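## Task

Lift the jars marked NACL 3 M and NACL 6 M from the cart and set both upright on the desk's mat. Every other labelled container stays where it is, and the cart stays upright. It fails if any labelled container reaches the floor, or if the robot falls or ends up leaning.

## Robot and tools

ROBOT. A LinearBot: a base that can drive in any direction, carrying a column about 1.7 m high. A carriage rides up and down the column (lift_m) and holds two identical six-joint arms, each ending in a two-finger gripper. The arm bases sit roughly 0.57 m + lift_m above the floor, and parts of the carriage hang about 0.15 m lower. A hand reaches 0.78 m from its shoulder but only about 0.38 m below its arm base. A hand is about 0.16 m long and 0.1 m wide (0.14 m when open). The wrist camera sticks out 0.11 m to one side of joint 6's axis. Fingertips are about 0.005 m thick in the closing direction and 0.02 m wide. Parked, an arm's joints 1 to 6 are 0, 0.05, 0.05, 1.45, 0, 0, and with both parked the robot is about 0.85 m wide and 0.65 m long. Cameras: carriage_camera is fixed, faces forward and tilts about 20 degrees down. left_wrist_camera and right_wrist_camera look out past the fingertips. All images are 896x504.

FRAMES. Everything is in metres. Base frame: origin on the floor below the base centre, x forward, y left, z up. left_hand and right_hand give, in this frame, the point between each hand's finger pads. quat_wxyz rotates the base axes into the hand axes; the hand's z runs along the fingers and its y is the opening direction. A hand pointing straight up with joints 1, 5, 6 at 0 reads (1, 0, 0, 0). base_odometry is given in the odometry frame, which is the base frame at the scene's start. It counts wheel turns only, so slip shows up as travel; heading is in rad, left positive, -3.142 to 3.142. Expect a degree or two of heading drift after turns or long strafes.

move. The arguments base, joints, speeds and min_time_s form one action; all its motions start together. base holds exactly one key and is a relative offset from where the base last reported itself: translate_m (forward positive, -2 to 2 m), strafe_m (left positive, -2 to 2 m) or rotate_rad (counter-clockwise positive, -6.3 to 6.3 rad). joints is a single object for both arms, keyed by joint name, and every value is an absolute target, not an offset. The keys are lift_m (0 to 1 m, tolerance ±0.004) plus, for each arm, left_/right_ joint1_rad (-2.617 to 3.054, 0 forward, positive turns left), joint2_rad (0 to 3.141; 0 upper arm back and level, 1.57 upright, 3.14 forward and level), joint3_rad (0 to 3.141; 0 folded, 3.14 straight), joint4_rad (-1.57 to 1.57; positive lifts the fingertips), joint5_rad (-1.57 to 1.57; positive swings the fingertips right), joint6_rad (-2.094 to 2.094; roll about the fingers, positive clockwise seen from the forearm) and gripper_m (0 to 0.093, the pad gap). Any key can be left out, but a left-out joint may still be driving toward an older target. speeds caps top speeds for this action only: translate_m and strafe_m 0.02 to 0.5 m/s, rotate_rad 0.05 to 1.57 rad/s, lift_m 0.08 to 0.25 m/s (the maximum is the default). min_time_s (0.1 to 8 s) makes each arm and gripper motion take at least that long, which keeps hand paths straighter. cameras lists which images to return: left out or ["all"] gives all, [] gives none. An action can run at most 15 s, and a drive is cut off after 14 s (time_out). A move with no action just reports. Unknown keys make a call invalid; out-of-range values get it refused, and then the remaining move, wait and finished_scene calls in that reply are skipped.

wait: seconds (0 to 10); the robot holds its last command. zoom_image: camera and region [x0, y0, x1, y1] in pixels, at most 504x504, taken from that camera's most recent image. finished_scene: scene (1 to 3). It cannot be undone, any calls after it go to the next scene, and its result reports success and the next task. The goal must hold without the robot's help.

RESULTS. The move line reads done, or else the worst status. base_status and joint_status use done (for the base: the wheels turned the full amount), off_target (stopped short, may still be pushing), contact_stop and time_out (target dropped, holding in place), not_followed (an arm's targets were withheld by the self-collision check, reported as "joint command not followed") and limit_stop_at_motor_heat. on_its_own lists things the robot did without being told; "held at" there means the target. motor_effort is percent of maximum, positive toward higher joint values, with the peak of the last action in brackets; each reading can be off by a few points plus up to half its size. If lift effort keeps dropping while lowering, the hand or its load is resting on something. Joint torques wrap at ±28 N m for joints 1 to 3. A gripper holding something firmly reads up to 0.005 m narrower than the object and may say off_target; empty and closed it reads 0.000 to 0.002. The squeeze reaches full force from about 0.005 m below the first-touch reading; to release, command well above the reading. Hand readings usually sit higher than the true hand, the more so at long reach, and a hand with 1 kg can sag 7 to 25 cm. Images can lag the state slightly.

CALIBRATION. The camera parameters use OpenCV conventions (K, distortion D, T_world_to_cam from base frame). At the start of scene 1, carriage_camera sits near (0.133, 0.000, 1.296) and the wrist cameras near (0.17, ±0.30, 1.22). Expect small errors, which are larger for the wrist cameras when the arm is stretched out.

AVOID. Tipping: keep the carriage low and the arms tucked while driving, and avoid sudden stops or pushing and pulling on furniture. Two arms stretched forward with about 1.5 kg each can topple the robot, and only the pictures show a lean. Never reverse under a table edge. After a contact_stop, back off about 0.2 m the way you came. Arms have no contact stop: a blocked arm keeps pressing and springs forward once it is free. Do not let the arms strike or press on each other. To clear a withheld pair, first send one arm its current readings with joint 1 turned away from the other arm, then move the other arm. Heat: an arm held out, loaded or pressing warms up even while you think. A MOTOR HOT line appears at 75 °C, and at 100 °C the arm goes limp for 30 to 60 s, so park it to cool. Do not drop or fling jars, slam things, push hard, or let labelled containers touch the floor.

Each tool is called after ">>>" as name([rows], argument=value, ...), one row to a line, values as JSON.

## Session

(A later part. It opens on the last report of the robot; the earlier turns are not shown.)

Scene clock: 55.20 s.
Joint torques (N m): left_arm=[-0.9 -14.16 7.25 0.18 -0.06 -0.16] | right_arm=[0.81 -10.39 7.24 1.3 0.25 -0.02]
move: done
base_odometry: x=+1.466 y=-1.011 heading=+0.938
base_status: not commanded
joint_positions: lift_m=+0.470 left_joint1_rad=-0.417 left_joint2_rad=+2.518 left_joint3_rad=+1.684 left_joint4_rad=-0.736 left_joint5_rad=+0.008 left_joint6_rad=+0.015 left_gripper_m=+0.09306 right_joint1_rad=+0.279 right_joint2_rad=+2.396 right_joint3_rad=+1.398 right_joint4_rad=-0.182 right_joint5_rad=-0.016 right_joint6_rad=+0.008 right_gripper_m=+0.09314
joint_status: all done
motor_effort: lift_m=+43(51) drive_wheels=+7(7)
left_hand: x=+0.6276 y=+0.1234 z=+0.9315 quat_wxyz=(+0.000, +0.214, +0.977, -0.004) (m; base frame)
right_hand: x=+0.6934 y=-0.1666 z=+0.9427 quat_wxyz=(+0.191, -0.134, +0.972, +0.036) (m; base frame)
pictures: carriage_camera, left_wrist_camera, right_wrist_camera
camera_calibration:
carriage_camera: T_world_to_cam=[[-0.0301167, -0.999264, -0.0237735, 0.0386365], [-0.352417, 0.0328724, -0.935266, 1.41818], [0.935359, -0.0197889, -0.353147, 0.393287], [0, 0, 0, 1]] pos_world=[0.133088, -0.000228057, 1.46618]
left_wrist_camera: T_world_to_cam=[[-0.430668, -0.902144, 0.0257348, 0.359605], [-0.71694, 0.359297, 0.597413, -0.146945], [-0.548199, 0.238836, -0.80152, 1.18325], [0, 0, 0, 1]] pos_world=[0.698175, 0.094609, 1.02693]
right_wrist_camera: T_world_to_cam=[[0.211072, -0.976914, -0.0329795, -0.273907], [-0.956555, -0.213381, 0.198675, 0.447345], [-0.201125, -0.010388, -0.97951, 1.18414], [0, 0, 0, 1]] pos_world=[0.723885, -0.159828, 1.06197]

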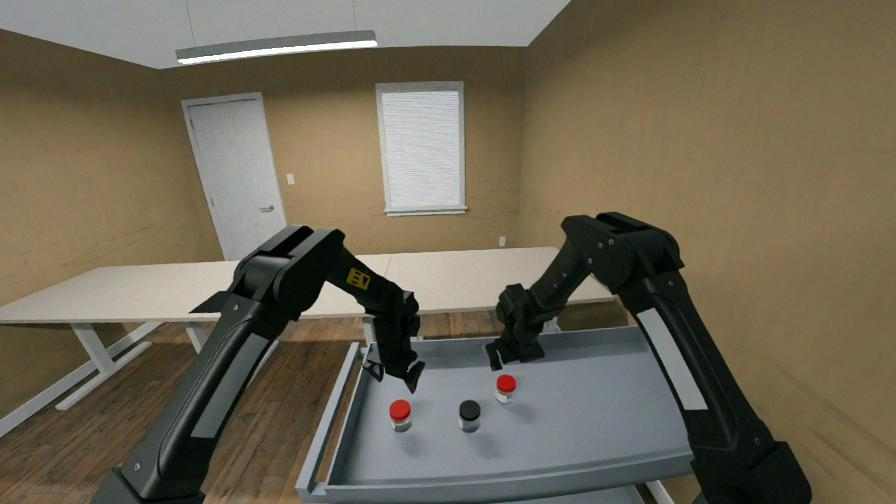

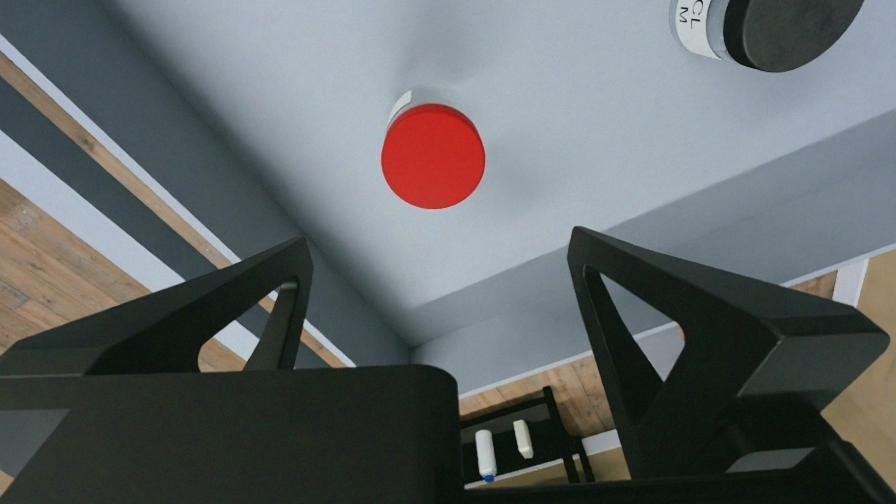

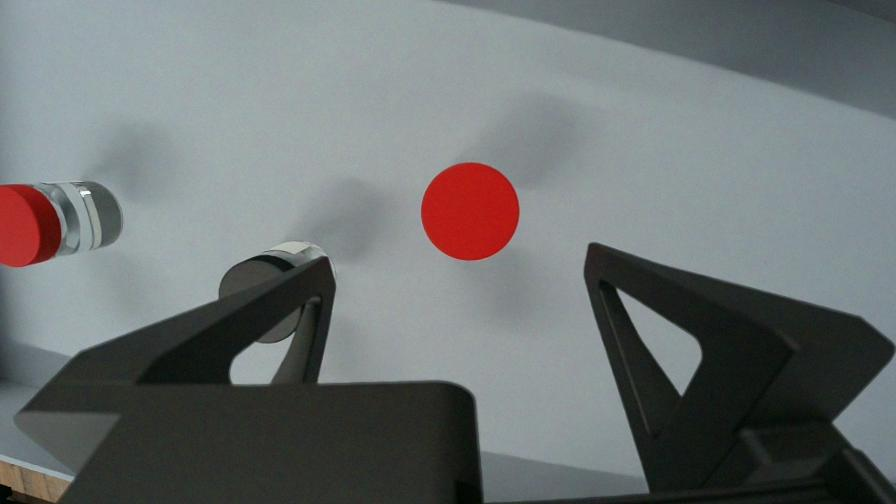

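>>> move(joints={"left_joint1_rad":-0.408,"left_joint3_rad":1.719,"left_joint4_rad":-0.7545,"right_joint1_rad":0.271,"right_joint3_rad":1.441,"right_joint4_rad":-0.215}, min_time_s=1, cameras=[])

>>> move(joints={"lift_m":0.41}, speeds={"lift_m":0.1})

Scene clock: 58.50 s.
Joint torques (N m): left_arm=[0.27 -14.19 7.21 0.18 -0.06 -0.17] | right_arm=[-0.59 -10.44 7.35 1.27 0.25 -0.02]
move: done
base_odometry: x=+1.466 y=-1.011 heading=+0.938
base_status: not commanded
joint_positions: lift_m=+0.470 left_joint1_rad=-0.416 left_joint2_rad=+2.518 left_joint3_rad=+1.691 left_joint4_rad=-0.744 left_joint5_rad=+0.008 left_joint6_rad=+0.015 left_gripper_m=+0.09306 right_joint1_rad=+0.279 right_joint2_rad=+2.396 right_joint3_rad=+1.419 right_joint4_rad=-0.206 right_joint5_rad=-0.016 right_joint6_rad=+0.008 right_gripper_m=+0.09313
joint_status: all done
motor_effort: lift_m=+42(43) drive_wheels=+7(7)
left_hand: x=+0.6286 y=+0.1237 z=+0.9330 quat_wxyz=(-0.001, +0.214, +0.977, -0.004) (m; base frame)
right_hand: x=+0.6965 y=-0.1657 z=+0.9464 quat_wxyz=(+0.190, -0.134, +0.972, +0.036) (m; base frame)
pictures: none
No camera images: "cameras" was empty.

Scene clock: 59.50 s.
Joint torques (N m): left_arm=[0.13 -15.19 6.65 0.24 -0.06 -0.17] | right_arm=[-0.43 -11.23 6.75 1.32 0.24 -0.02]
move: done
base_odometry: x=+1.466 y=-1.011 heading=+0.938
base_status: not commanded
joint_positions: lift_m=+0.410 left_joint1_rad=-0.415 left_joint2_rad=+2.528 left_joint3_rad=+1.698 left_joint4_rad=-0.749 left_joint5_rad=+0.008 left_joint6_rad=+0.014 left_gripper_m=+0.09306 right_joint1_rad=+0.278 right_joint2_rad=+2.404 right_joint3_rad=+1.426 right_joint4_rad=-0.213 right_joint5_rad=-0.016 right_joint6_rad=+0.007 right_gripper_m=+0.09313
joint_status: all done
motor_effort: lift_m=+37(37) drive_wheels=-2(7)
left_hand: x=+0.6279 y=+0.1244 z=+0.8708 quat_wxyz=(-0.004, +0.213, +0.977, -0.003) (m; base frame)
right_hand: x=+0.6962 y=-0.1665 z=+0.8844 quat_wxyz=(+0.186, -0.134, +0.973, +0.034) (m; base frame)
pictures: carriage_camera, left_wrist_camera, right_wrist_camera
camera_calibration:
carriage_camera: T_world_to_cam=[[-0.0301167, -0.999264, -0.0237735, 0.0372222], [-0.352417, 0.0328724, -0.935266, 1.36254], [0.935359, -0.0197889, -0.353147, 0.372279], [0, 0, 0, 1]] pos_world=[0.133088, -0.000228057, 1.40669]
left_wrist_camera: T_world_to_cam=[[-0.428049, -0.903382, 0.0259794, 0.360475], [-0.71307, 0.355256, 0.604421, -0.118857], [-0.555252, 0.240197, -0.796241, 1.13414], [0, 0, 0, 1]] pos_world=[0.699282, 0.0954538, 0.965525]
right_wrist_camera: T_world_to_cam=[[0.20972, -0.977255, -0.0314749, -0.276793], [-0.954892, -0.21163, 0.208313, 0.452147], [-0.210236, -0.0136321, -0.977556, 1.13173], [0, 0, 0, 1]] pos_world=[0.72773, -0.159381, 1.00343]

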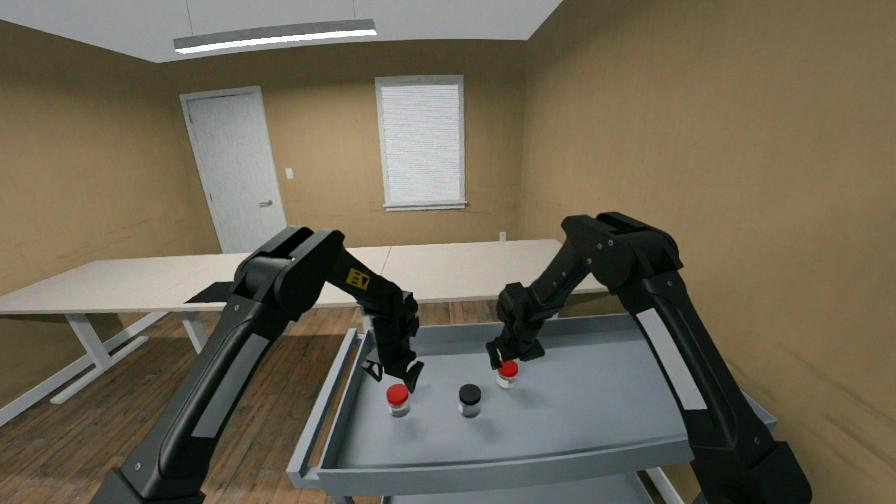

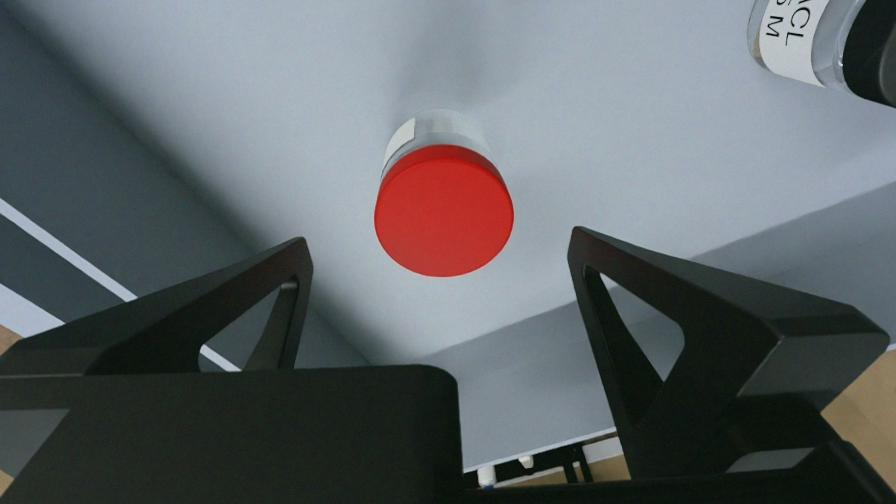

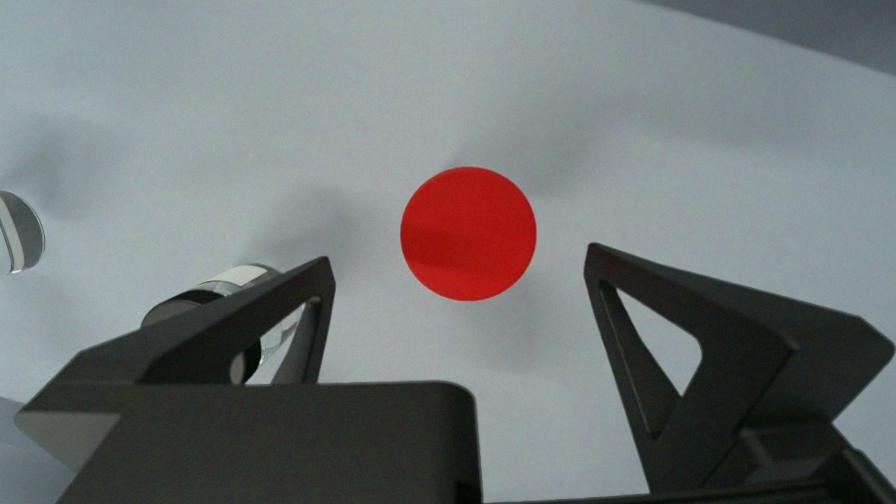

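>>> move(joints={"left_joint3_rad":1.733,"left_joint4_rad":-0.7685,"right_joint1_rad":0.258,"right_joint3_rad":1.468,"right_joint4_rad":-0.242}, min_time_s=1, cameras=["left_wrist_camera","right_wrist_camera"])

Scene clock: 64.30 s.
Joint torques (N m): left_arm=[0.09 -15.15 7.21 0.18 -0.06 -0.17] | right_arm=[-0.31 -11.3 7.43 1.23 0.24 -0.02]
move: done
base_odometry: x=+1.466 y=-1.011 heading=+0.938
base_status: not commanded
joint_positions: lift_m=+0.410 left_joint1_rad=-0.414 left_joint2_rad=+2.528 left_joint3_rad=+1.705 left_joint4_rad=-0.757 left_joint5_rad=+0.008 left_joint6_rad=+0.014 left_gripper_m=+0.09306 right_joint1_rad=+0.263 right_joint2_rad=+2.404 right_joint3_rad=+1.446 right_joint4_rad=-0.232 right_joint5_rad=-0.016 right_joint6_rad=+0.007 right_gripper_m=+0.09313
joint_status: all done
motor_effort: lift_m=+36(37) drive_wheels=-2(2)
left_hand: x=+0.6286 y=+0.1243 z=+0.8723 quat_wxyz=(-0.005, +0.213, +0.977, -0.003) (m; base frame)
right_hand: x=+0.7015 y=-0.1725 z=+0.8883 quat_wxyz=(+0.186, -0.127, +0.974, +0.033) (m; base frame)
pictures: left_wrist_camera, right_wrist_camera
camera_calibration:
left_wrist_camera: T_world_to_cam=[[-0.427677, -0.903557, 0.0260111, 0.360385], [-0.712572, 0.354705, 0.605331, -0.120243], [-0.556178, 0.240352, -0.795549, 1.13576], [0, 0, 0, 1]] pos_world=[0.700129, 0.0952982, 0.966963]
right_wrist_camera: T_world_to_cam=[[0.195543, -0.980189, -0.0315002, -0.274164], [-0.957936, -0.197787, 0.20794, 0.460003], [-0.210051, -0.0104861, -0.977634, 1.137], [0, 0, 0, 1]] pos_world=[0.733093, -0.165827, 1.00728]

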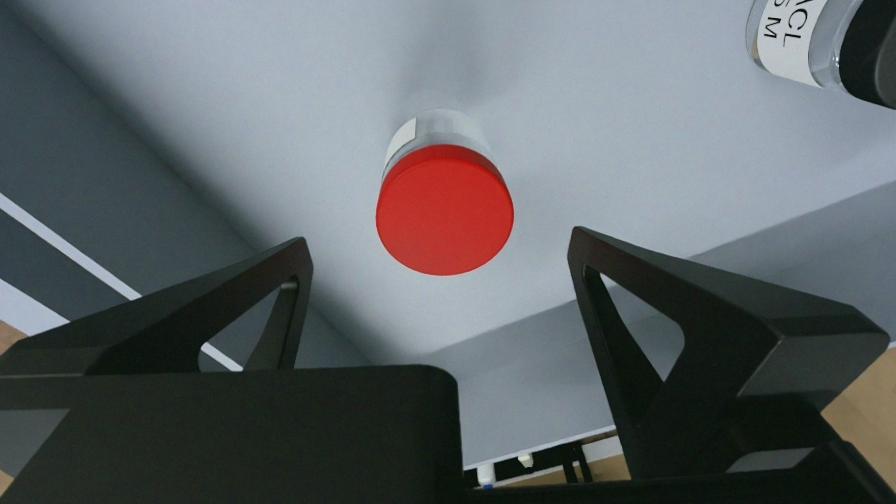

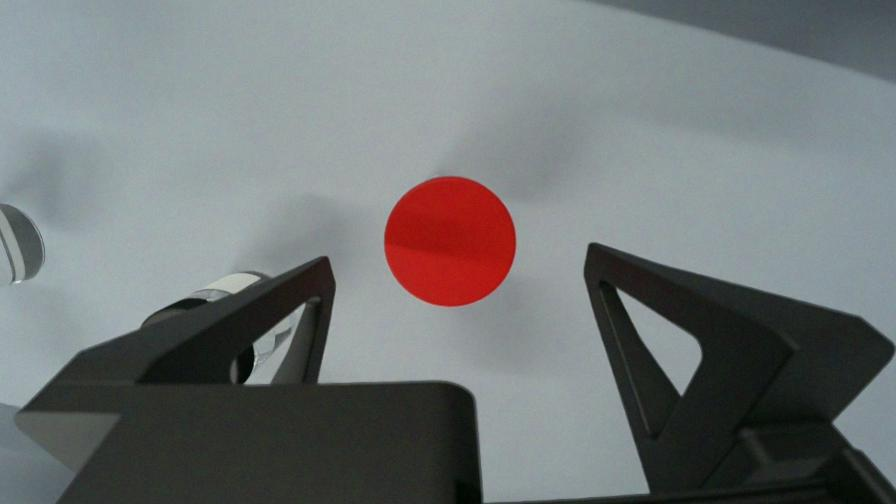

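>>> move(joints={"lift_m":0.357}, speeds={"lift_m":0.08})

Scene clock: 65.67 s.
Joint torques (N m): left_arm=[0.21 -15.2 6.67 0.19 -0.06 -0.17] | right_arm=[-0.32 -11.41 6.98 1.32 0.24 -0.02]
move: done
base_odometry: x=+1.466 y=-1.011 heading=+0.938
base_status: not commanded
joint_positions: lift_m=+0.357 left_joint1_rad=-0.414 left_joint2_rad=+2.529 left_joint3_rad=+1.710 left_joint4_rad=-0.762 left_joint5_rad=+0.008 left_joint6_rad=+0.014 left_gripper_m=+0.09306 right_joint1_rad=+0.263 right_joint2_rad=+2.405 right_joint3_rad=+1.452 right_joint4_rad=-0.240 right_joint5_rad=-0.016 right_joint6_rad=+0.007 right_gripper_m=+0.09313
joint_status: all done
motor_effort: lift_m=+35(36) drive_wheels=-2(7)
left_hand: x=+0.6288 y=+0.1242 z=+0.8198 quat_wxyz=(-0.006, +0.213, +0.977, -0.003) (m; base frame)
right_hand: x=+0.7018 y=-0.1724 z=+0.8358 quat_wxyz=(+0.185, -0.127, +0.974, +0.033) (m; base frame)
pictures: carriage_camera, left_wrist_camera, right_wrist_camera
camera_calibration:
carriage_camera: T_world_to_cam=[[-0.0301167, -0.999264, -0.0237735, 0.0359642], [-0.352417, 0.0328724, -0.935266, 1.31305], [0.935359, -0.0197889, -0.353147, 0.353591], [0, 0, 0, 1]] pos_world=[0.133088, -0.000228057, 1.35377]
left_wrist_camera: T_world_to_cam=[[-0.427632, -0.903577, 0.0260639, 0.361688], [-0.711514, 0.35424, 0.606847, -0.090113], [-0.557566, 0.240962, -0.794392, 1.09397], [0, 0, 0, 1]] pos_world=[0.700512, 0.0951298, 0.914297]
right_wrist_camera: T_world_to_cam=[[0.195462, -0.980211, -0.031323, -0.27589], [-0.957397, -0.197641, 0.210547, 0.468733], [-0.212571, -0.0111655, -0.977082, 1.08693], [0, 0, 0, 1]] pos_world=[0.733738, -0.165653, 0.954685]

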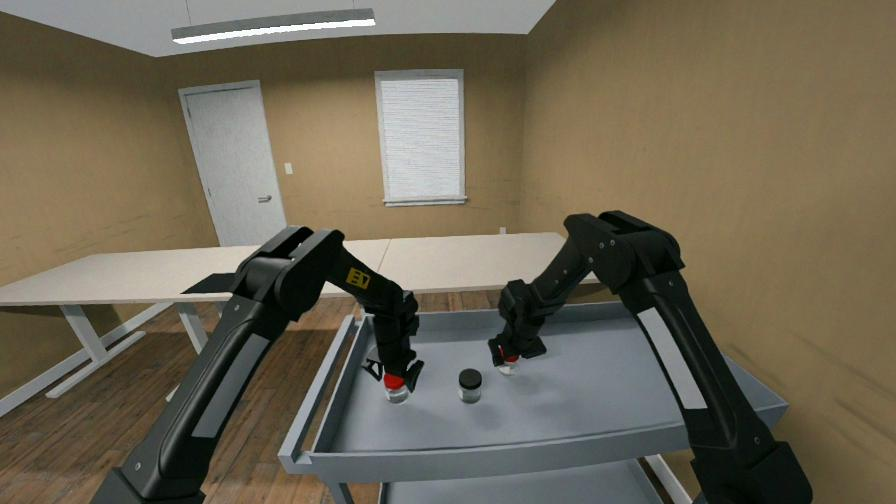

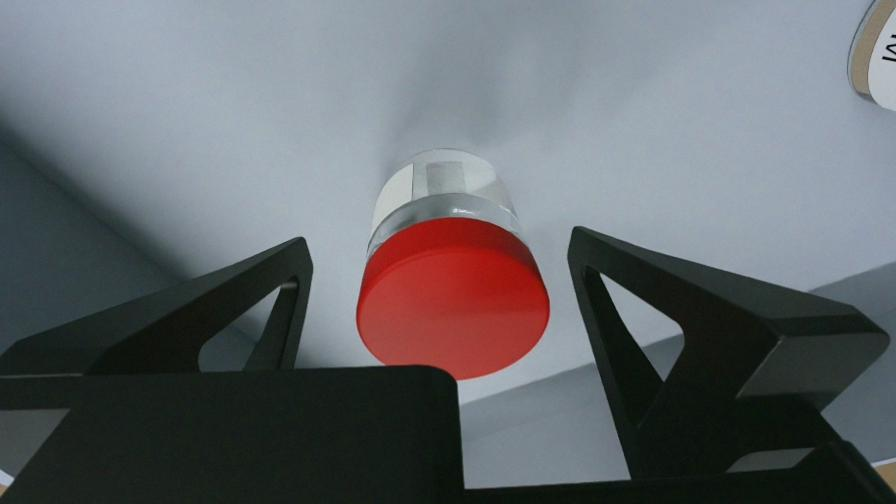

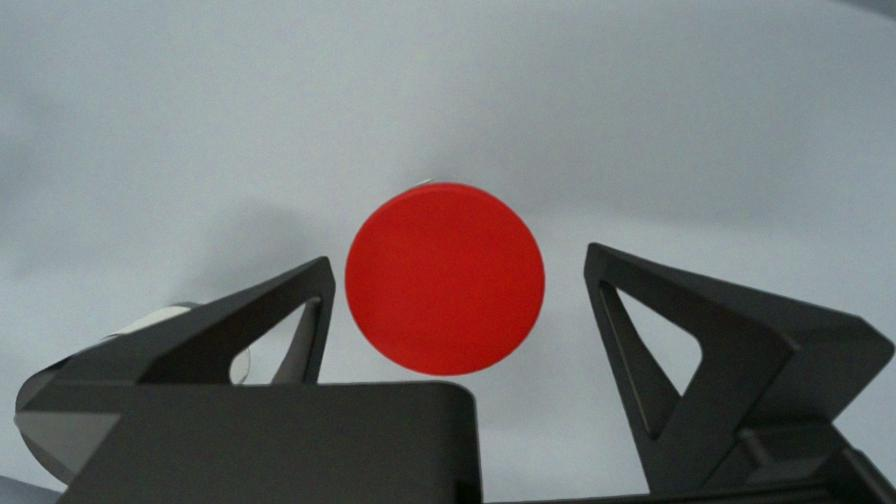

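>>> move(joints={"left_joint1_rad":-0.43,"right_joint1_rad":0.278}, min_time_s=1, cameras=[])

>>> move(joints={"left_gripper_m":0.046,"right_gripper_m":0.046}, min_time_s=2, cameras=["left_wrist_camera","right_wrist_camera"])

Scene clock: 68.03 s.
Joint torques (N m): left_arm=[-1.1 -15.34 6.82 0.2 -0.06 -0.17] | right_arm=[0.72 -11.41 6.98 1.31 0.24 -0.02]
move: done
base_odometry: x=+1.466 y=-1.011 heading=+0.938
base_status: not commanded
joint_positions: lift_m=+0.357 left_joint1_rad=-0.424 left_joint2_rad=+2.529 left_joint3_rad=+1.710 left_joint4_rad=-0.762 left_joint5_rad=+0.008 left_joint6_rad=+0.014 left_gripper_m=+0.09306 right_joint1_rad=+0.272 right_joint2_rad=+2.405 right_joint3_rad=+1.452 right_joint4_rad=-0.240 right_joint5_rad=-0.016 right_joint6_rad=+0.007 right_gripper_m=+0.09313
joint_status: all done
motor_effort: lift_m=+35(36) drive_wheels=-2(7)
left_hand: x=+0.6270 y=+0.1202 z=+0.8198 quat_wxyz=(-0.006, +0.218, +0.976, -0.003) (m; base frame)
right_hand: x=+0.7006 y=-0.1680 z=+0.8358 quat_wxyz=(+0.185, -0.131, +0.973, +0.034) (m; base frame)
pictures: none
No camera images: "cameras" was empty.

Scene clock: 70.33 s.
Joint torques (N m): left_arm=[-0.91 -15.34 6.79 0.19 -0.03 -0.17] | right_arm=[0.73 -11.41 6.98 1.32 0.21 -0.01]
move: off_target
base_odometry: x=+1.466 y=-1.011 heading=+0.938
base_status: not commanded
joint_positions: lift_m=+0.357 left_joint1_rad=-0.424 left_joint2_rad=+2.529 left_joint3_rad=+1.710 left_joint4_rad=-0.762 left_joint5_rad=+0.005 left_joint6_rad=+0.014 left_gripper_m=+0.05388 right_joint1_rad=+0.272 right_joint2_rad=+2.405 right_joint3_rad=+1.452 right_joint4_rad=-0.240 right_joint5_rad=-0.013 right_joint6_rad=+0.007 right_gripper_m=+0.05444
joint_status: left_gripper_m off_target (ended at +0.05391, target +0.04600); right_gripper_m off_target (ended at +0.05445, target +0.04600)
motor_effort: lift_m=+35(36) drive_wheels=-2(2)
left_hand: x=+0.6272 y=+0.1206 z=+0.8198 quat_wxyz=(-0.006, +0.217, +0.976, -0.001) (m; base frame)
right_hand: x=+0.7007 y=-0.1684 z=+0.8358 quat_wxyz=(+0.185, -0.131, +0.973, +0.032) (m; base frame)
pictures: left_wrist_camera, right_wrist_camera
camera_calibration:
left_wrist_camera: T_world_to_cam=[[-0.436282, -0.899506, 0.0233916, 0.364866], [-0.708759, 0.359549, 0.606947, -0.0924365], [-0.554363, 0.248221, -0.794398, 1.09105], [0, 0, 0, 1]] pos_world=[0.698508, 0.0906119, 0.914299]
right_wrist_camera: T_world_to_cam=[[0.203832, -0.978585, -0.0287079, -0.279587], [-0.955827, -0.205263, 0.210387, 0.466207], [-0.211774, -0.0154438, -0.977197, 1.08555], [0, 0, 0, 1]] pos_world=[0.732493, -0.161139, 0.954683]

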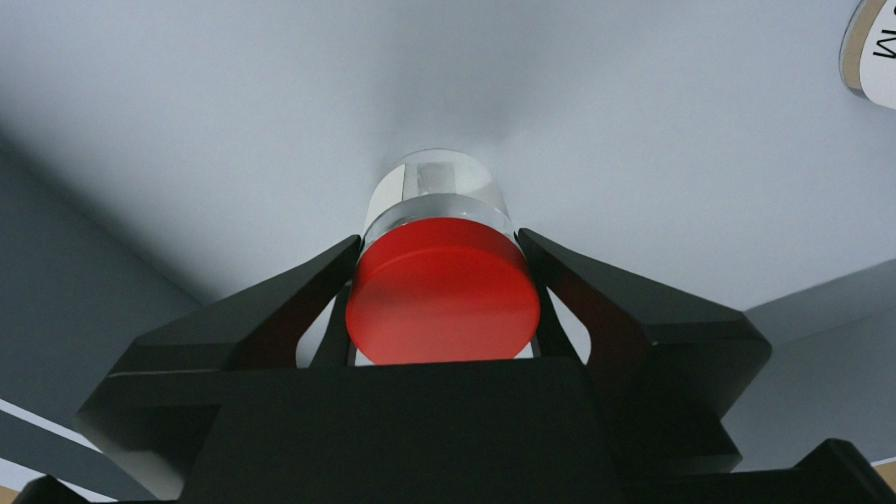

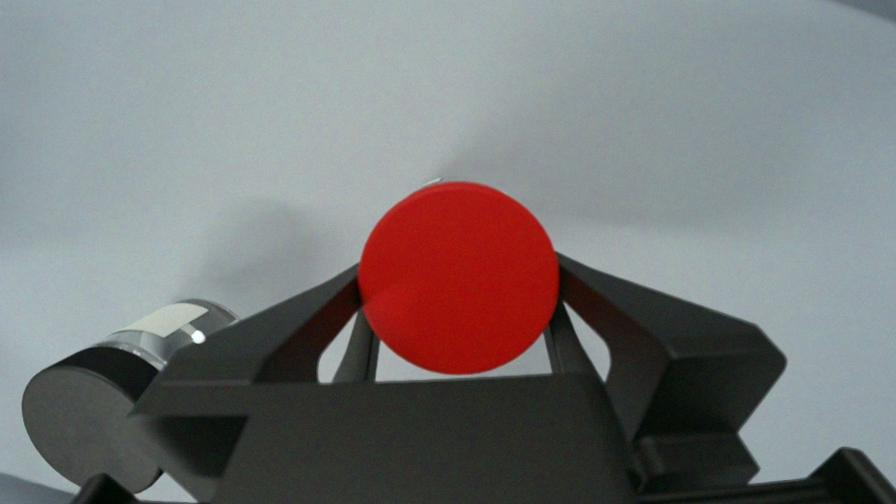

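>>> move(joints={"lift_m":0.5}, speeds={"lift_m":0.1}, cameras=["carriage_camera"])

>>> move(joints={"left_joint1_rad":0,"left_joint2_rad":1.6,"left_joint3_rad":0.8,"left_joint4_rad":-0.77,"right_joint1_rad":0,"right_joint2_rad":1.6,"right_joint3_rad":0.8,"right_joint4_rad":-0.4}, min_time_s=3, cameras=["carriage_camera"])

>>> move(base={"translate_m":-0.2}, cameras=[])

>>> move(base={"rotate_rad":0.7}, speeds={"rotate_rad":0.7}, cameras=["carriage_camera","left_wrist_camera"])

Scene clock: 76.63 s.
Joint torques (N m): left_arm=[-0.85 -15.91 6.69 0.21 -0.03 -0.16] | right_arm=[0.68 -11.79 6.83 1.38 0.21 -0.01]
move: done
base_odometry: x=+1.466 y=-1.011 heading=+0.938
base_status: not commanded
joint_positions: lift_m=+0.500 left_joint1_rad=-0.424 left_joint2_rad=+2.535 left_joint3_rad=+1.712 left_joint4_rad=-0.765 left_joint5_rad=+0.005 left_joint6_rad=+0.014 left_gripper_m=+0.05388 right_joint1_rad=+0.272 right_joint2_rad=+2.409 right_joint3_rad=+1.454 right_joint4_rad=-0.248 right_joint5_rad=-0.013 right_joint6_rad=+0.007 right_gripper_m=+0.05444
joint_status: all done
motor_effort: lift_m=+41(51) drive_wheels=+7(8)
left_hand: x=+0.6260 y=+0.1211 z=+0.9602 quat_wxyz=(-0.009, +0.217, +0.976, -0.001) (m; base frame)
right_hand: x=+0.6986 y=-0.1690 z=+0.9759 quat_wxyz=(+0.180, -0.131, +0.974, +0.032) (m; base frame)
pictures: carriage_camera
camera_calibration:
carriage_camera: T_world_to_cam=[[-0.0301167, -0.999264, -0.0237735, 0.0393513], [-0.352417, 0.0328724, -0.935266, 1.4463], [0.935359, -0.0197889, -0.353147, 0.403905], [0, 0, 0, 1]] pos_world=[0.133088, -0.000228057, 1.49625]

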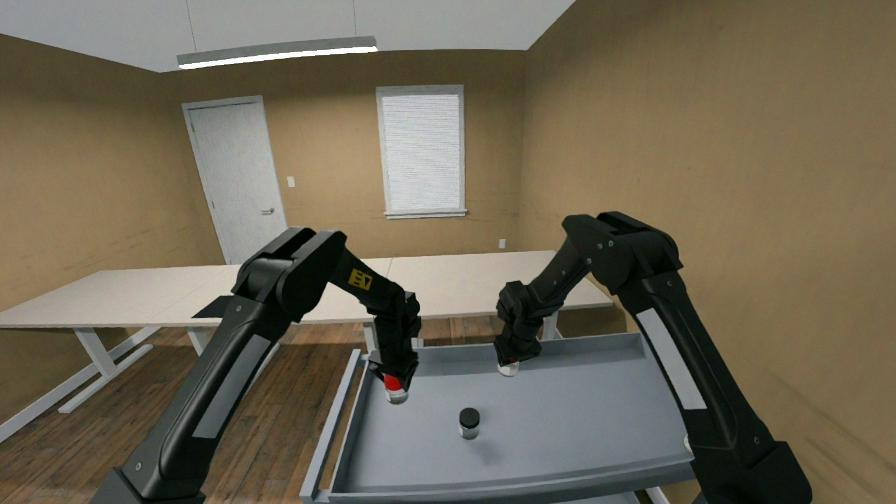

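Scene clock: 79.93 s.
Joint torques (N m): left_arm=[0.13 -9.96 4.19 0.26 -0.03 -0.16] | right_arm=[-0.44 -8.94 5.67 1.25 0.21 -0.01]
move: done
base_odometry: x=+1.466 y=-1.011 heading=+0.938
base_status: not commanded
joint_positions: lift_m=+0.500 left_joint1_rad=-0.007 left_joint2_rad=+1.631 left_joint3_rad=+0.809 left_joint4_rad=-0.771 left_joint5_rad=+0.005 left_joint6_rad=+0.014 left_gripper_m=+0.05387 right_joint1_rad=+0.006 right_joint2_rad=+1.629 right_joint3_rad=+0.803 right_joint4_rad=-0.397 right_joint5_rad=-0.013 right_joint6_rad=+0.007 right_gripper_m=+0.05443
joint_status: all done
motor_effort: lift_m=+41(42) drive_wheels=-3(8)
left_hand: x=+0.4637 y=+0.3020 z=+1.0735 quat_wxyz=(-0.011, +0.010, +1.000, -0.002) (m; base frame)
right_hand: x=+0.5518 y=-0.3002 z=+1.0873 quat_wxyz=(+0.173, -0.001, +0.985, +0.007) (m; base frame)
pictures: carriage_camera
camera_calibration:
carriage_camera: T_world_to_cam=[[-0.0301167, -0.999264, -0.0237735, 0.0393513], [-0.352417, 0.0328724, -0.935266, 1.4463], [0.935359, -0.0197889, -0.353147, 0.403905], [0, 0, 0, 1]] pos_world=[0.133088, -0.000228057, 1.49625]

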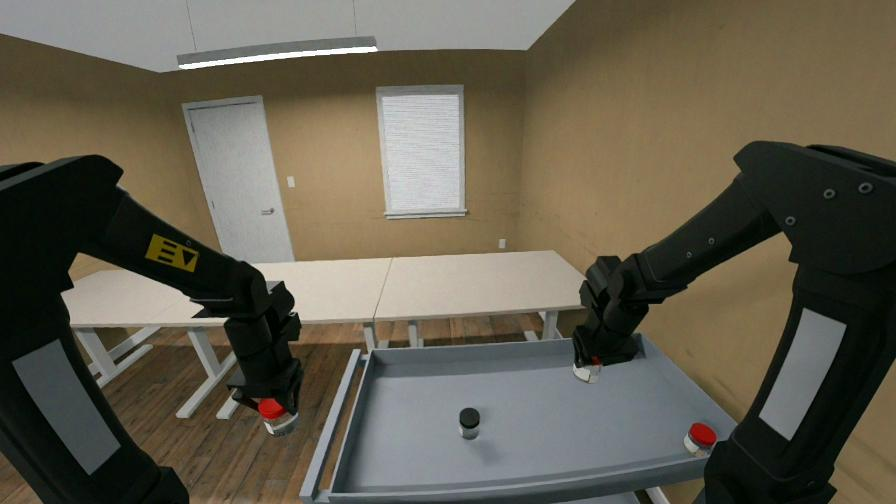

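Scene clock: 82.10 s.
Joint torques (N m): left_arm=[0.05 -9.54 4.25 0.28 -0.03 -0.16] | right_arm=[-0.23 -8.64 5.76 1.32 0.2 -0.01]
move: done
base_odometry: x=+1.348 y=-1.173 heading=+0.938
base_status: done
joint_positions: lift_m=+0.500 left_joint1_rad=-0.006 left_joint2_rad=+1.626 left_joint3_rad=+0.808 left_joint4_rad=-0.772 left_joint5_rad=+0.005 left_joint6_rad=+0.014 left_gripper_m=+0.05387 right_joint1_rad=+0.004 right_joint2_rad=+1.625 right_joint3_rad=+0.802 right_joint4_rad=-0.404 right_joint5_rad=-0.012 right_joint6_rad=+0.007 right_gripper_m=+0.05443
joint_status: not commanded
motor_effort: lift_m=+41(42) drive_wheels=+1(12)
left_hand: x=+0.4637 y=+0.3022 z=+1.0744 quat_wxyz=(-0.010, +0.010, +1.000, -0.002) (m; base frame)
right_hand: x=+0.5502 y=-0.3010 z=+1.0876 quat_wxyz=(+0.171, +0.000, +0.985, +0.007) (m; base frame)
pictures: none
No camera images: "cameras" was empty.

Scene clock: 84.27 s.
Joint torques (N m): left_arm=[-0.29 -9.51 4.26 0.26 -0.03 -0.16] | right_arm=[0.03 -8.54 5.78 1.34 0.19 -0.01]
move: done
base_odometry: x=+1.348 y=-1.172 heading=+1.637
base_status: done
joint_positions: lift_m=+0.500 left_joint1_rad=-0.002 left_joint2_rad=+1.626 left_joint3_rad=+0.808 left_joint4_rad=-0.771 left_joint5_rad=+0.005 left_joint6_rad=+0.014 left_gripper_m=+0.05387 right_joint1_rad=+0.002 right_joint2_rad=+1.625 right_joint3_rad=+0.802 right_joint4_rad=-0.405 right_joint5_rad=-0.011 right_joint6_rad=+0.007 right_gripper_m=+0.05443
joint_status: not commanded
motor_effort: lift_m=+41(42) drive_wheels=+9(18)
left_hand: x=+0.4638 y=+0.3032 z=+1.0744 quat_wxyz=(-0.009, +0.008, +1.000, -0.002) (m; base frame)
right_hand: x=+0.5500 y=-0.3020 z=+1.0875 quat_wxyz=(+0.170, +0.002, +0.985, +0.006) (m; base frame)
pictures: carriage_camera, left_wrist_camera
camera_calibration:
carriage_camera: T_world_to_cam=[[-0.0301167, -0.999264, -0.0237735, 0.0393513], [-0.352417, 0.0328724, -0.935266, 1.4463], [0.935359, -0.0197889, -0.353147, 0.403905], [0, 0, 0, 1]] pos_world=[0.133088, -0.000228057, 1.49625]
left_wrist_camera: T_world_to_cam=[[-0.0283466, -0.999328, 0.0232211, 0.29311], [-0.788998, 0.0366316, 0.613303, -0.300147], [-0.613742, -0.000936365, -0.789506, 1.25517], [0, 0, 0, 1]] pos_world=[0.541844, 0.305083, 1.16824]

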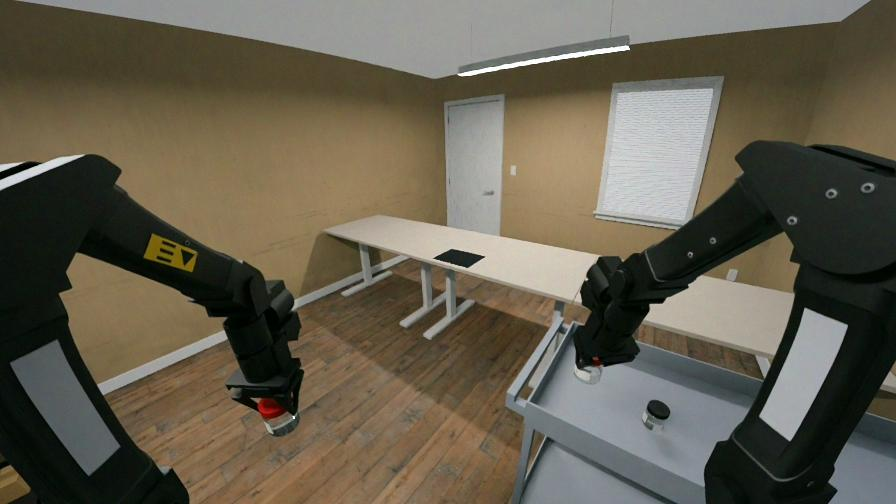

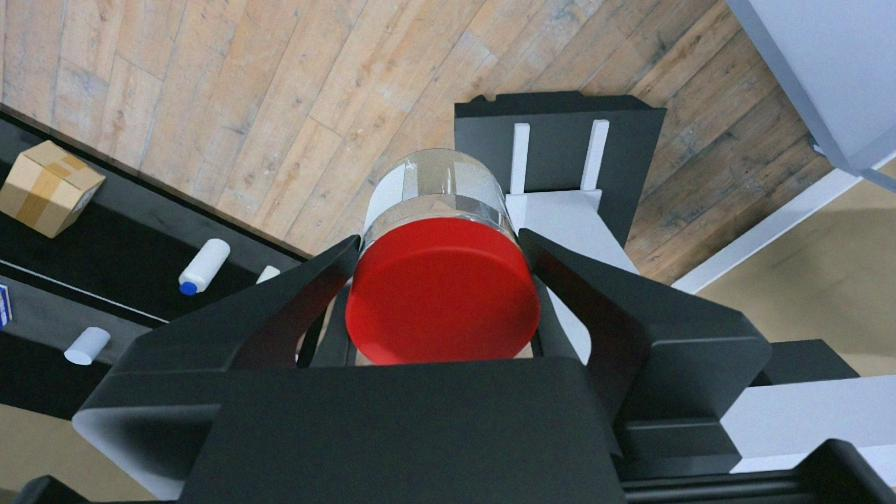

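>>> move(base={"translate_m":0.28}, cameras=[])

>>> move(base={"strafe_m":0.6}, cameras=["carriage_camera"])

>>> move(base={"translate_m":0.78}, cameras=[])

>>> move(base={"rotate_rad":-0.7}, speeds={"rotate_rad":0.7}, cameras=["carriage_camera"])

Scene clock: 89.50 s.
Joint torques (N m): left_arm=[-0.29 -9.54 4.27 0.29 -0.03 -0.16] | right_arm=[0.06 -8.4 5.75 1.35 0.19 0]
move: done
base_odometry: x=+1.329 y=-0.893 heading=+1.638
base_status: done
joint_positions: lift_m=+0.500 left_joint1_rad=-0.002 left_joint2_rad=+1.626 left_joint3_rad=+0.808 left_joint4_rad=-0.771 left_joint5_rad=+0.005 left_joint6_rad=+0.014 left_gripper_m=+0.05387 right_joint1_rad=+0.002 right_joint2_rad=+1.625 right_joint3_rad=+0.802 right_joint4_rad=-0.406 right_joint5_rad=-0.011 right_joint6_rad=+0.007 right_gripper_m=+0.05443
joint_status: not commanded
motor_effort: lift_m=+41(42) drive_wheels=-5(23)
left_hand: x=+0.4640 y=+0.3032 z=+1.0744 quat_wxyz=(-0.009, +0.008, +1.000, -0.002) (m; base frame)
right_hand: x=+0.5497 y=-0.3020 z=+1.0874 quat_wxyz=(+0.170, +0.002, +0.985, +0.006) (m; base frame)
pictures: none
No camera images: "cameras" was empty.

Scene clock: 93.10 s.
Joint torques (N m): left_arm=[-0.81 -9.46 4.29 0.27 0.04 -0.16] | right_arm=[-0.08 -8.57 5.75 1.35 0.18 -0.01]
move: done
base_odometry: x=+0.731 y=-0.933 heading=+1.638
base_status: done
joint_positions: lift_m=+0.500 left_joint1_rad=+0.001 left_joint2_rad=+1.625 left_joint3_rad=+0.808 left_joint4_rad=-0.771 left_joint5_rad=+0.004 left_joint6_rad=+0.014 left_gripper_m=+0.05387 right_joint1_rad=+0.003 right_joint2_rad=+1.625 right_joint3_rad=+0.802 right_joint4_rad=-0.407 right_joint5_rad=-0.010 right_joint6_rad=+0.007 right_gripper_m=+0.05443
joint_status: not commanded
motor_effort: lift_m=+42(43) drive_wheels=+0(18)
left_hand: x=+0.4639 y=+0.3040 z=+1.0745 quat_wxyz=(-0.009, +0.006, +1.000, -0.002) (m; base frame)
right_hand: x=+0.5496 y=-0.3017 z=+1.0875 quat_wxyz=(+0.170, +0.001, +0.985, +0.006) (m; base frame)
pictures: carriage_camera
camera_calibration:
carriage_camera: T_world_to_cam=[[-0.0301167, -0.999264, -0.0237735, 0.0393513], [-0.352417, 0.0328724, -0.935266, 1.4463], [0.935359, -0.0197889, -0.353147, 0.403905], [0, 0, 0, 1]] pos_world=[0.133088, -0.000228057, 1.49625]

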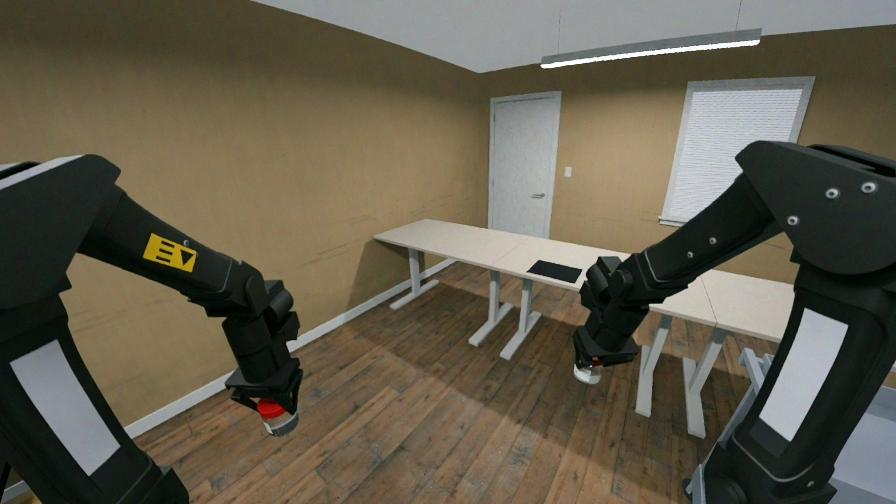

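Scene clock: 96.90 s.
Joint torques (N m): left_arm=[-0.51 -9.54 4.27 0.25 -0.02 -0.16] | right_arm=[-0.06 -8.68 5.75 1.36 0.19 0]
move: done
base_odometry: x=+0.677 y=-0.155 heading=+1.639
base_status: done
joint_positions: lift_m=+0.500 left_joint1_rad=+0.001 left_joint2_rad=+1.625 left_joint3_rad=+0.808 left_joint4_rad=-0.771 left_joint5_rad=+0.004 left_joint6_rad=+0.014 left_gripper_m=+0.05387 right_joint1_rad=+0.003 right_joint2_rad=+1.625 right_joint3_rad=+0.802 right_joint4_rad=-0.407 right_joint5_rad=-0.010 right_joint6_rad=+0.007 right_gripper_m=+0.05443
joint_status: not commanded
motor_effort: lift_m=+42(42) drive_wheels=-3(24)
left_hand: x=+0.4641 y=+0.3040 z=+1.0745 quat_wxyz=(-0.009, +0.006, +1.000, -0.002) (m; base frame)
right_hand: x=+0.5496 y=-0.3017 z=+1.0876 quat_wxyz=(+0.170, +0.001, +0.985, +0.006) (m; base frame)
pictures: none
No camera images: "cameras" was empty.

Scene clock: 99.07 s.
Joint torques (N m): left_arm=[-0.43 -9.39 4.27 0.26 -0.02 -0.16] | right_arm=[0.1 -8.49 5.74 1.35 0.17 -0.01]
move: done
base_odometry: x=+0.677 y=-0.155 heading=+0.939
base_status: done
joint_positions: lift_m=+0.500 left_joint1_rad=+0.000 left_joint2_rad=+1.625 left_joint3_rad=+0.808 left_joint4_rad=-0.771 left_joint5_rad=+0.004 left_joint6_rad=+0.014 left_gripper_m=+0.05387 right_joint1_rad=+0.001 right_joint2_rad=+1.625 right_joint3_rad=+0.802 right_joint4_rad=-0.407 right_joint5_rad=-0.009 right_joint6_rad=+0.006 right_gripper_m=+0.05443
joint_status: not commanded
motor_effort: lift_m=+41(42) drive_wheels=+9(18)
left_hand: x=+0.4641 y=+0.3038 z=+1.0746 quat_wxyz=(-0.008, +0.007, +1.000, -0.002) (m; base frame)
right_hand: x=+0.5496 y=-0.3027 z=+1.0875 quat_wxyz=(+0.170, +0.002, +0.985, +0.005) (m; base frame)
pictures: carriage_camera
camera_calibration:
carriage_camera: T_world_to_cam=[[-0.0301167, -0.999264, -0.0237735, 0.0393513], [-0.352417, 0.0328724, -0.935266, 1.4463], [0.935359, -0.0197889, -0.353147, 0.403905], [0, 0, 0, 1]] pos_world=[0.133088, -0.000228057, 1.49625]

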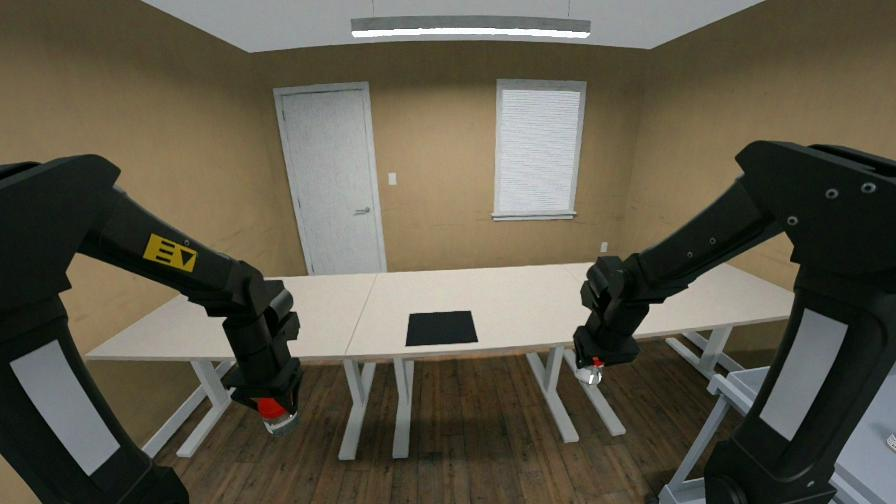

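>>> move(base={"strafe_m":0.03}, cameras=[])

>>> move(base={"translate_m":0.25}, speeds={"translate_m":0.2}, joints={"lift_m":0.6}, cameras=["carriage_camera"])

>>> move(joints={"left_joint1_rad":-0.52,"left_joint2_rad":2.667,"left_joint3_rad":2.006,"left_joint4_rad":-0.9,"right_joint1_rad":0.455,"right_joint2_rad":2.36,"right_joint3_rad":1.33,"right_joint4_rad":-0.1525}, min_time_s=3.5)

Scene clock: 101.73 s.
Joint torques (N m): left_arm=[-0.73 -9.35 4.26 0.28 0.01 -0.16] | right_arm=[0.03 -8.5 5.76 1.35 0.16 0]
move: done
base_odometry: x=+0.653 y=-0.137 heading=+0.938
base_status: done
joint_positions: lift_m=+0.500 left_joint1_rad=+0.001 left_joint2_rad=+1.625 left_joint3_rad=+0.808 left_joint4_rad=-0.771 left_joint5_rad=+0.003 left_joint6_rad=+0.013 left_gripper_m=+0.05387 right_joint1_rad=+0.001 right_joint2_rad=+1.625 right_joint3_rad=+0.802 right_joint4_rad=-0.407 right_joint5_rad=-0.008 right_joint6_rad=+0.006 right_gripper_m=+0.05443
joint_status: not commanded
motor_effort: lift_m=+42(42) drive_wheels=+4(9)
left_hand: x=+0.4641 y=+0.3040 z=+1.0746 quat_wxyz=(-0.008, +0.006, +1.000, -0.002) (m; base frame)
right_hand: x=+0.5496 y=-0.3027 z=+1.0875 quat_wxyz=(+0.170, +0.002, +0.985, +0.005) (m; base frame)
pictures: none
No camera images: "cameras" was empty.

Scene clock: 104.17 s.
Joint torques (N m): left_arm=[-0.49 -8.69 4.81 0.28 -0.01 -0.15] | right_arm=[0.06 -7.71 6.45 1.39 0.16 0]
move: done
base_odometry: x=+0.801 y=+0.065 heading=+0.939
base_status: done
joint_positions: lift_m=+0.600 left_joint1_rad=+0.001 left_joint2_rad=+1.618 left_joint3_rad=+0.802 left_joint4_rad=-0.772 left_joint5_rad=+0.003 left_joint6_rad=+0.013 left_gripper_m=+0.05387 right_joint1_rad=+0.001 right_joint2_rad=+1.617 right_joint3_rad=+0.794 right_joint4_rad=-0.411 right_joint5_rad=-0.008 right_joint6_rad=+0.006 right_gripper_m=+0.05443
joint_status: all done
motor_effort: lift_m=+43(51) drive_wheels=-3(20)
left_hand: x=+0.4621 y=+0.3040 z=+1.1748 quat_wxyz=(-0.009, +0.006, +1.000, -0.002) (m; base frame)
right_hand: x=+0.5465 y=-0.3027 z=+1.1872 quat_wxyz=(+0.168, +0.002, +0.986, +0.005) (m; base frame)
pictures: carriage_camera
camera_calibration:
carriage_camera: T_world_to_cam=[[-0.0301167, -0.999264, -0.0237735, 0.041727], [-0.352417, 0.0328724, -0.935266, 1.53976], [0.935359, -0.0197889, -0.353147, 0.439196], [0, 0, 0, 1]] pos_world=[0.133088, -0.000228057, 1.59618]

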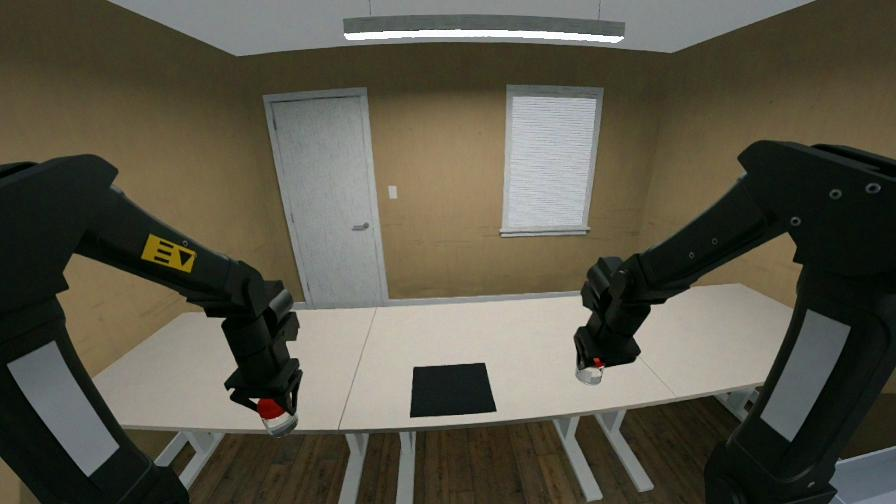

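Scene clock: 107.97 s.
Joint torques (N m): left_arm=[-0.84 -15.68 7.98 0.09 -0.01 -0.16] | right_arm=[0.81 -10.09 7.19 1.58 0.16 0]
move: done
base_odometry: x=+0.801 y=+0.065 heading=+0.939
base_status: not commanded
joint_positions: lift_m=+0.600 left_joint1_rad=-0.514 left_joint2_rad=+2.661 left_joint3_rad=+1.972 left_joint4_rad=-0.888 left_joint5_rad=+0.003 left_joint6_rad=+0.013 left_gripper_m=+0.05387 right_joint1_rad=+0.449 right_joint2_rad=+2.350 right_joint3_rad=+1.307 right_joint4_rad=-0.175 right_joint5_rad=-0.008 right_joint6_rad=+0.006 right_gripper_m=+0.05443
joint_status: all done
motor_effort: lift_m=+43(43) drive_wheels=+7(7)
left_hand: x=+0.6402 y=+0.0677 z=+1.0613 quat_wxyz=(-0.003, +0.261, +0.965, -0.001) (m; base frame)
right_hand: x=+0.6415 y=-0.1009 z=+1.0701 quat_wxyz=(+0.170, -0.217, +0.960, +0.043) (m; base frame)
pictures: carriage_camera, left_wrist_camera, right_wrist_camera
camera_calibration:
carriage_camera: T_world_to_cam=[[-0.0301167, -0.999264, -0.0237735, 0.041727], [-0.352417, 0.0328724, -0.935266, 1.53976], [0.935359, -0.0197889, -0.353147, 0.439196], [0, 0, 0, 1]] pos_world=[0.133088, -0.000228057, 1.59618]
left_wrist_camera: T_world_to_cam=[[-0.514872, -0.857002, 0.0213354, 0.366943], [-0.677259, 0.421891, 0.602768, -0.230754], [-0.525574, 0.295898, -0.797631, 1.28495], [0, 0, 0, 1]] pos_world=[0.707983, 0.0316102, 1.15618]
right_wrist_camera: T_world_to_cam=[[0.371106, -0.928327, -0.0221331, -0.303976], [-0.90079, -0.365682, 0.23421, 0.297221], [-0.225517, -0.0669793, -0.971934, 1.30104], [0, 0, 0, 1]] pos_world=[0.673946, -0.0863579, 1.18818]

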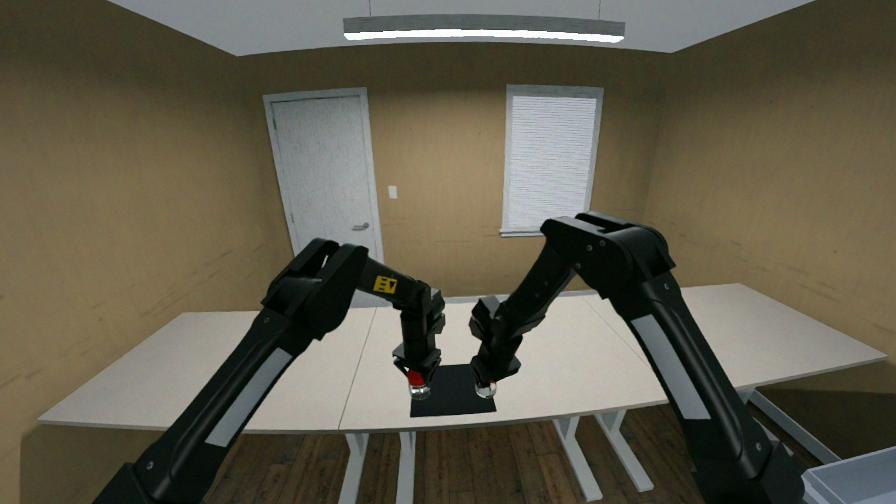

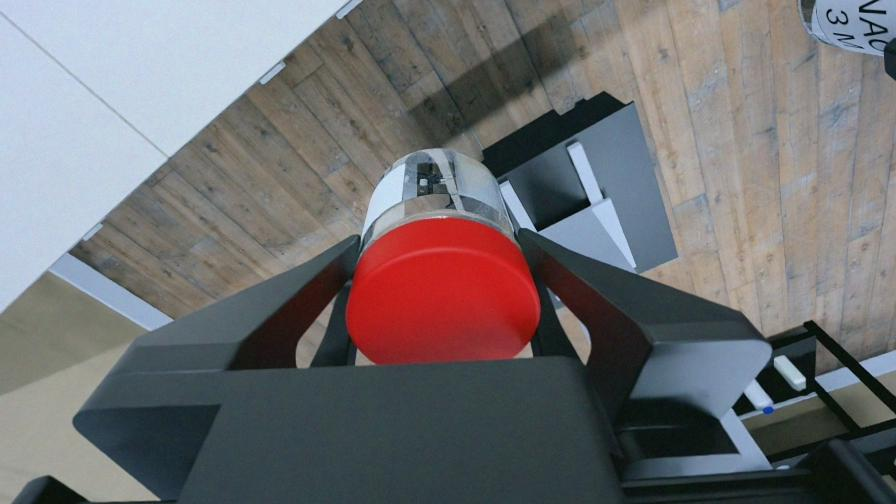

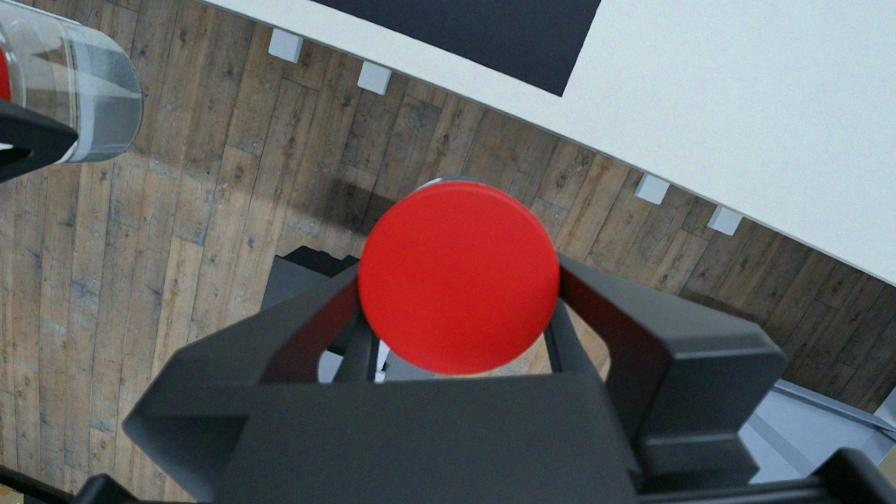

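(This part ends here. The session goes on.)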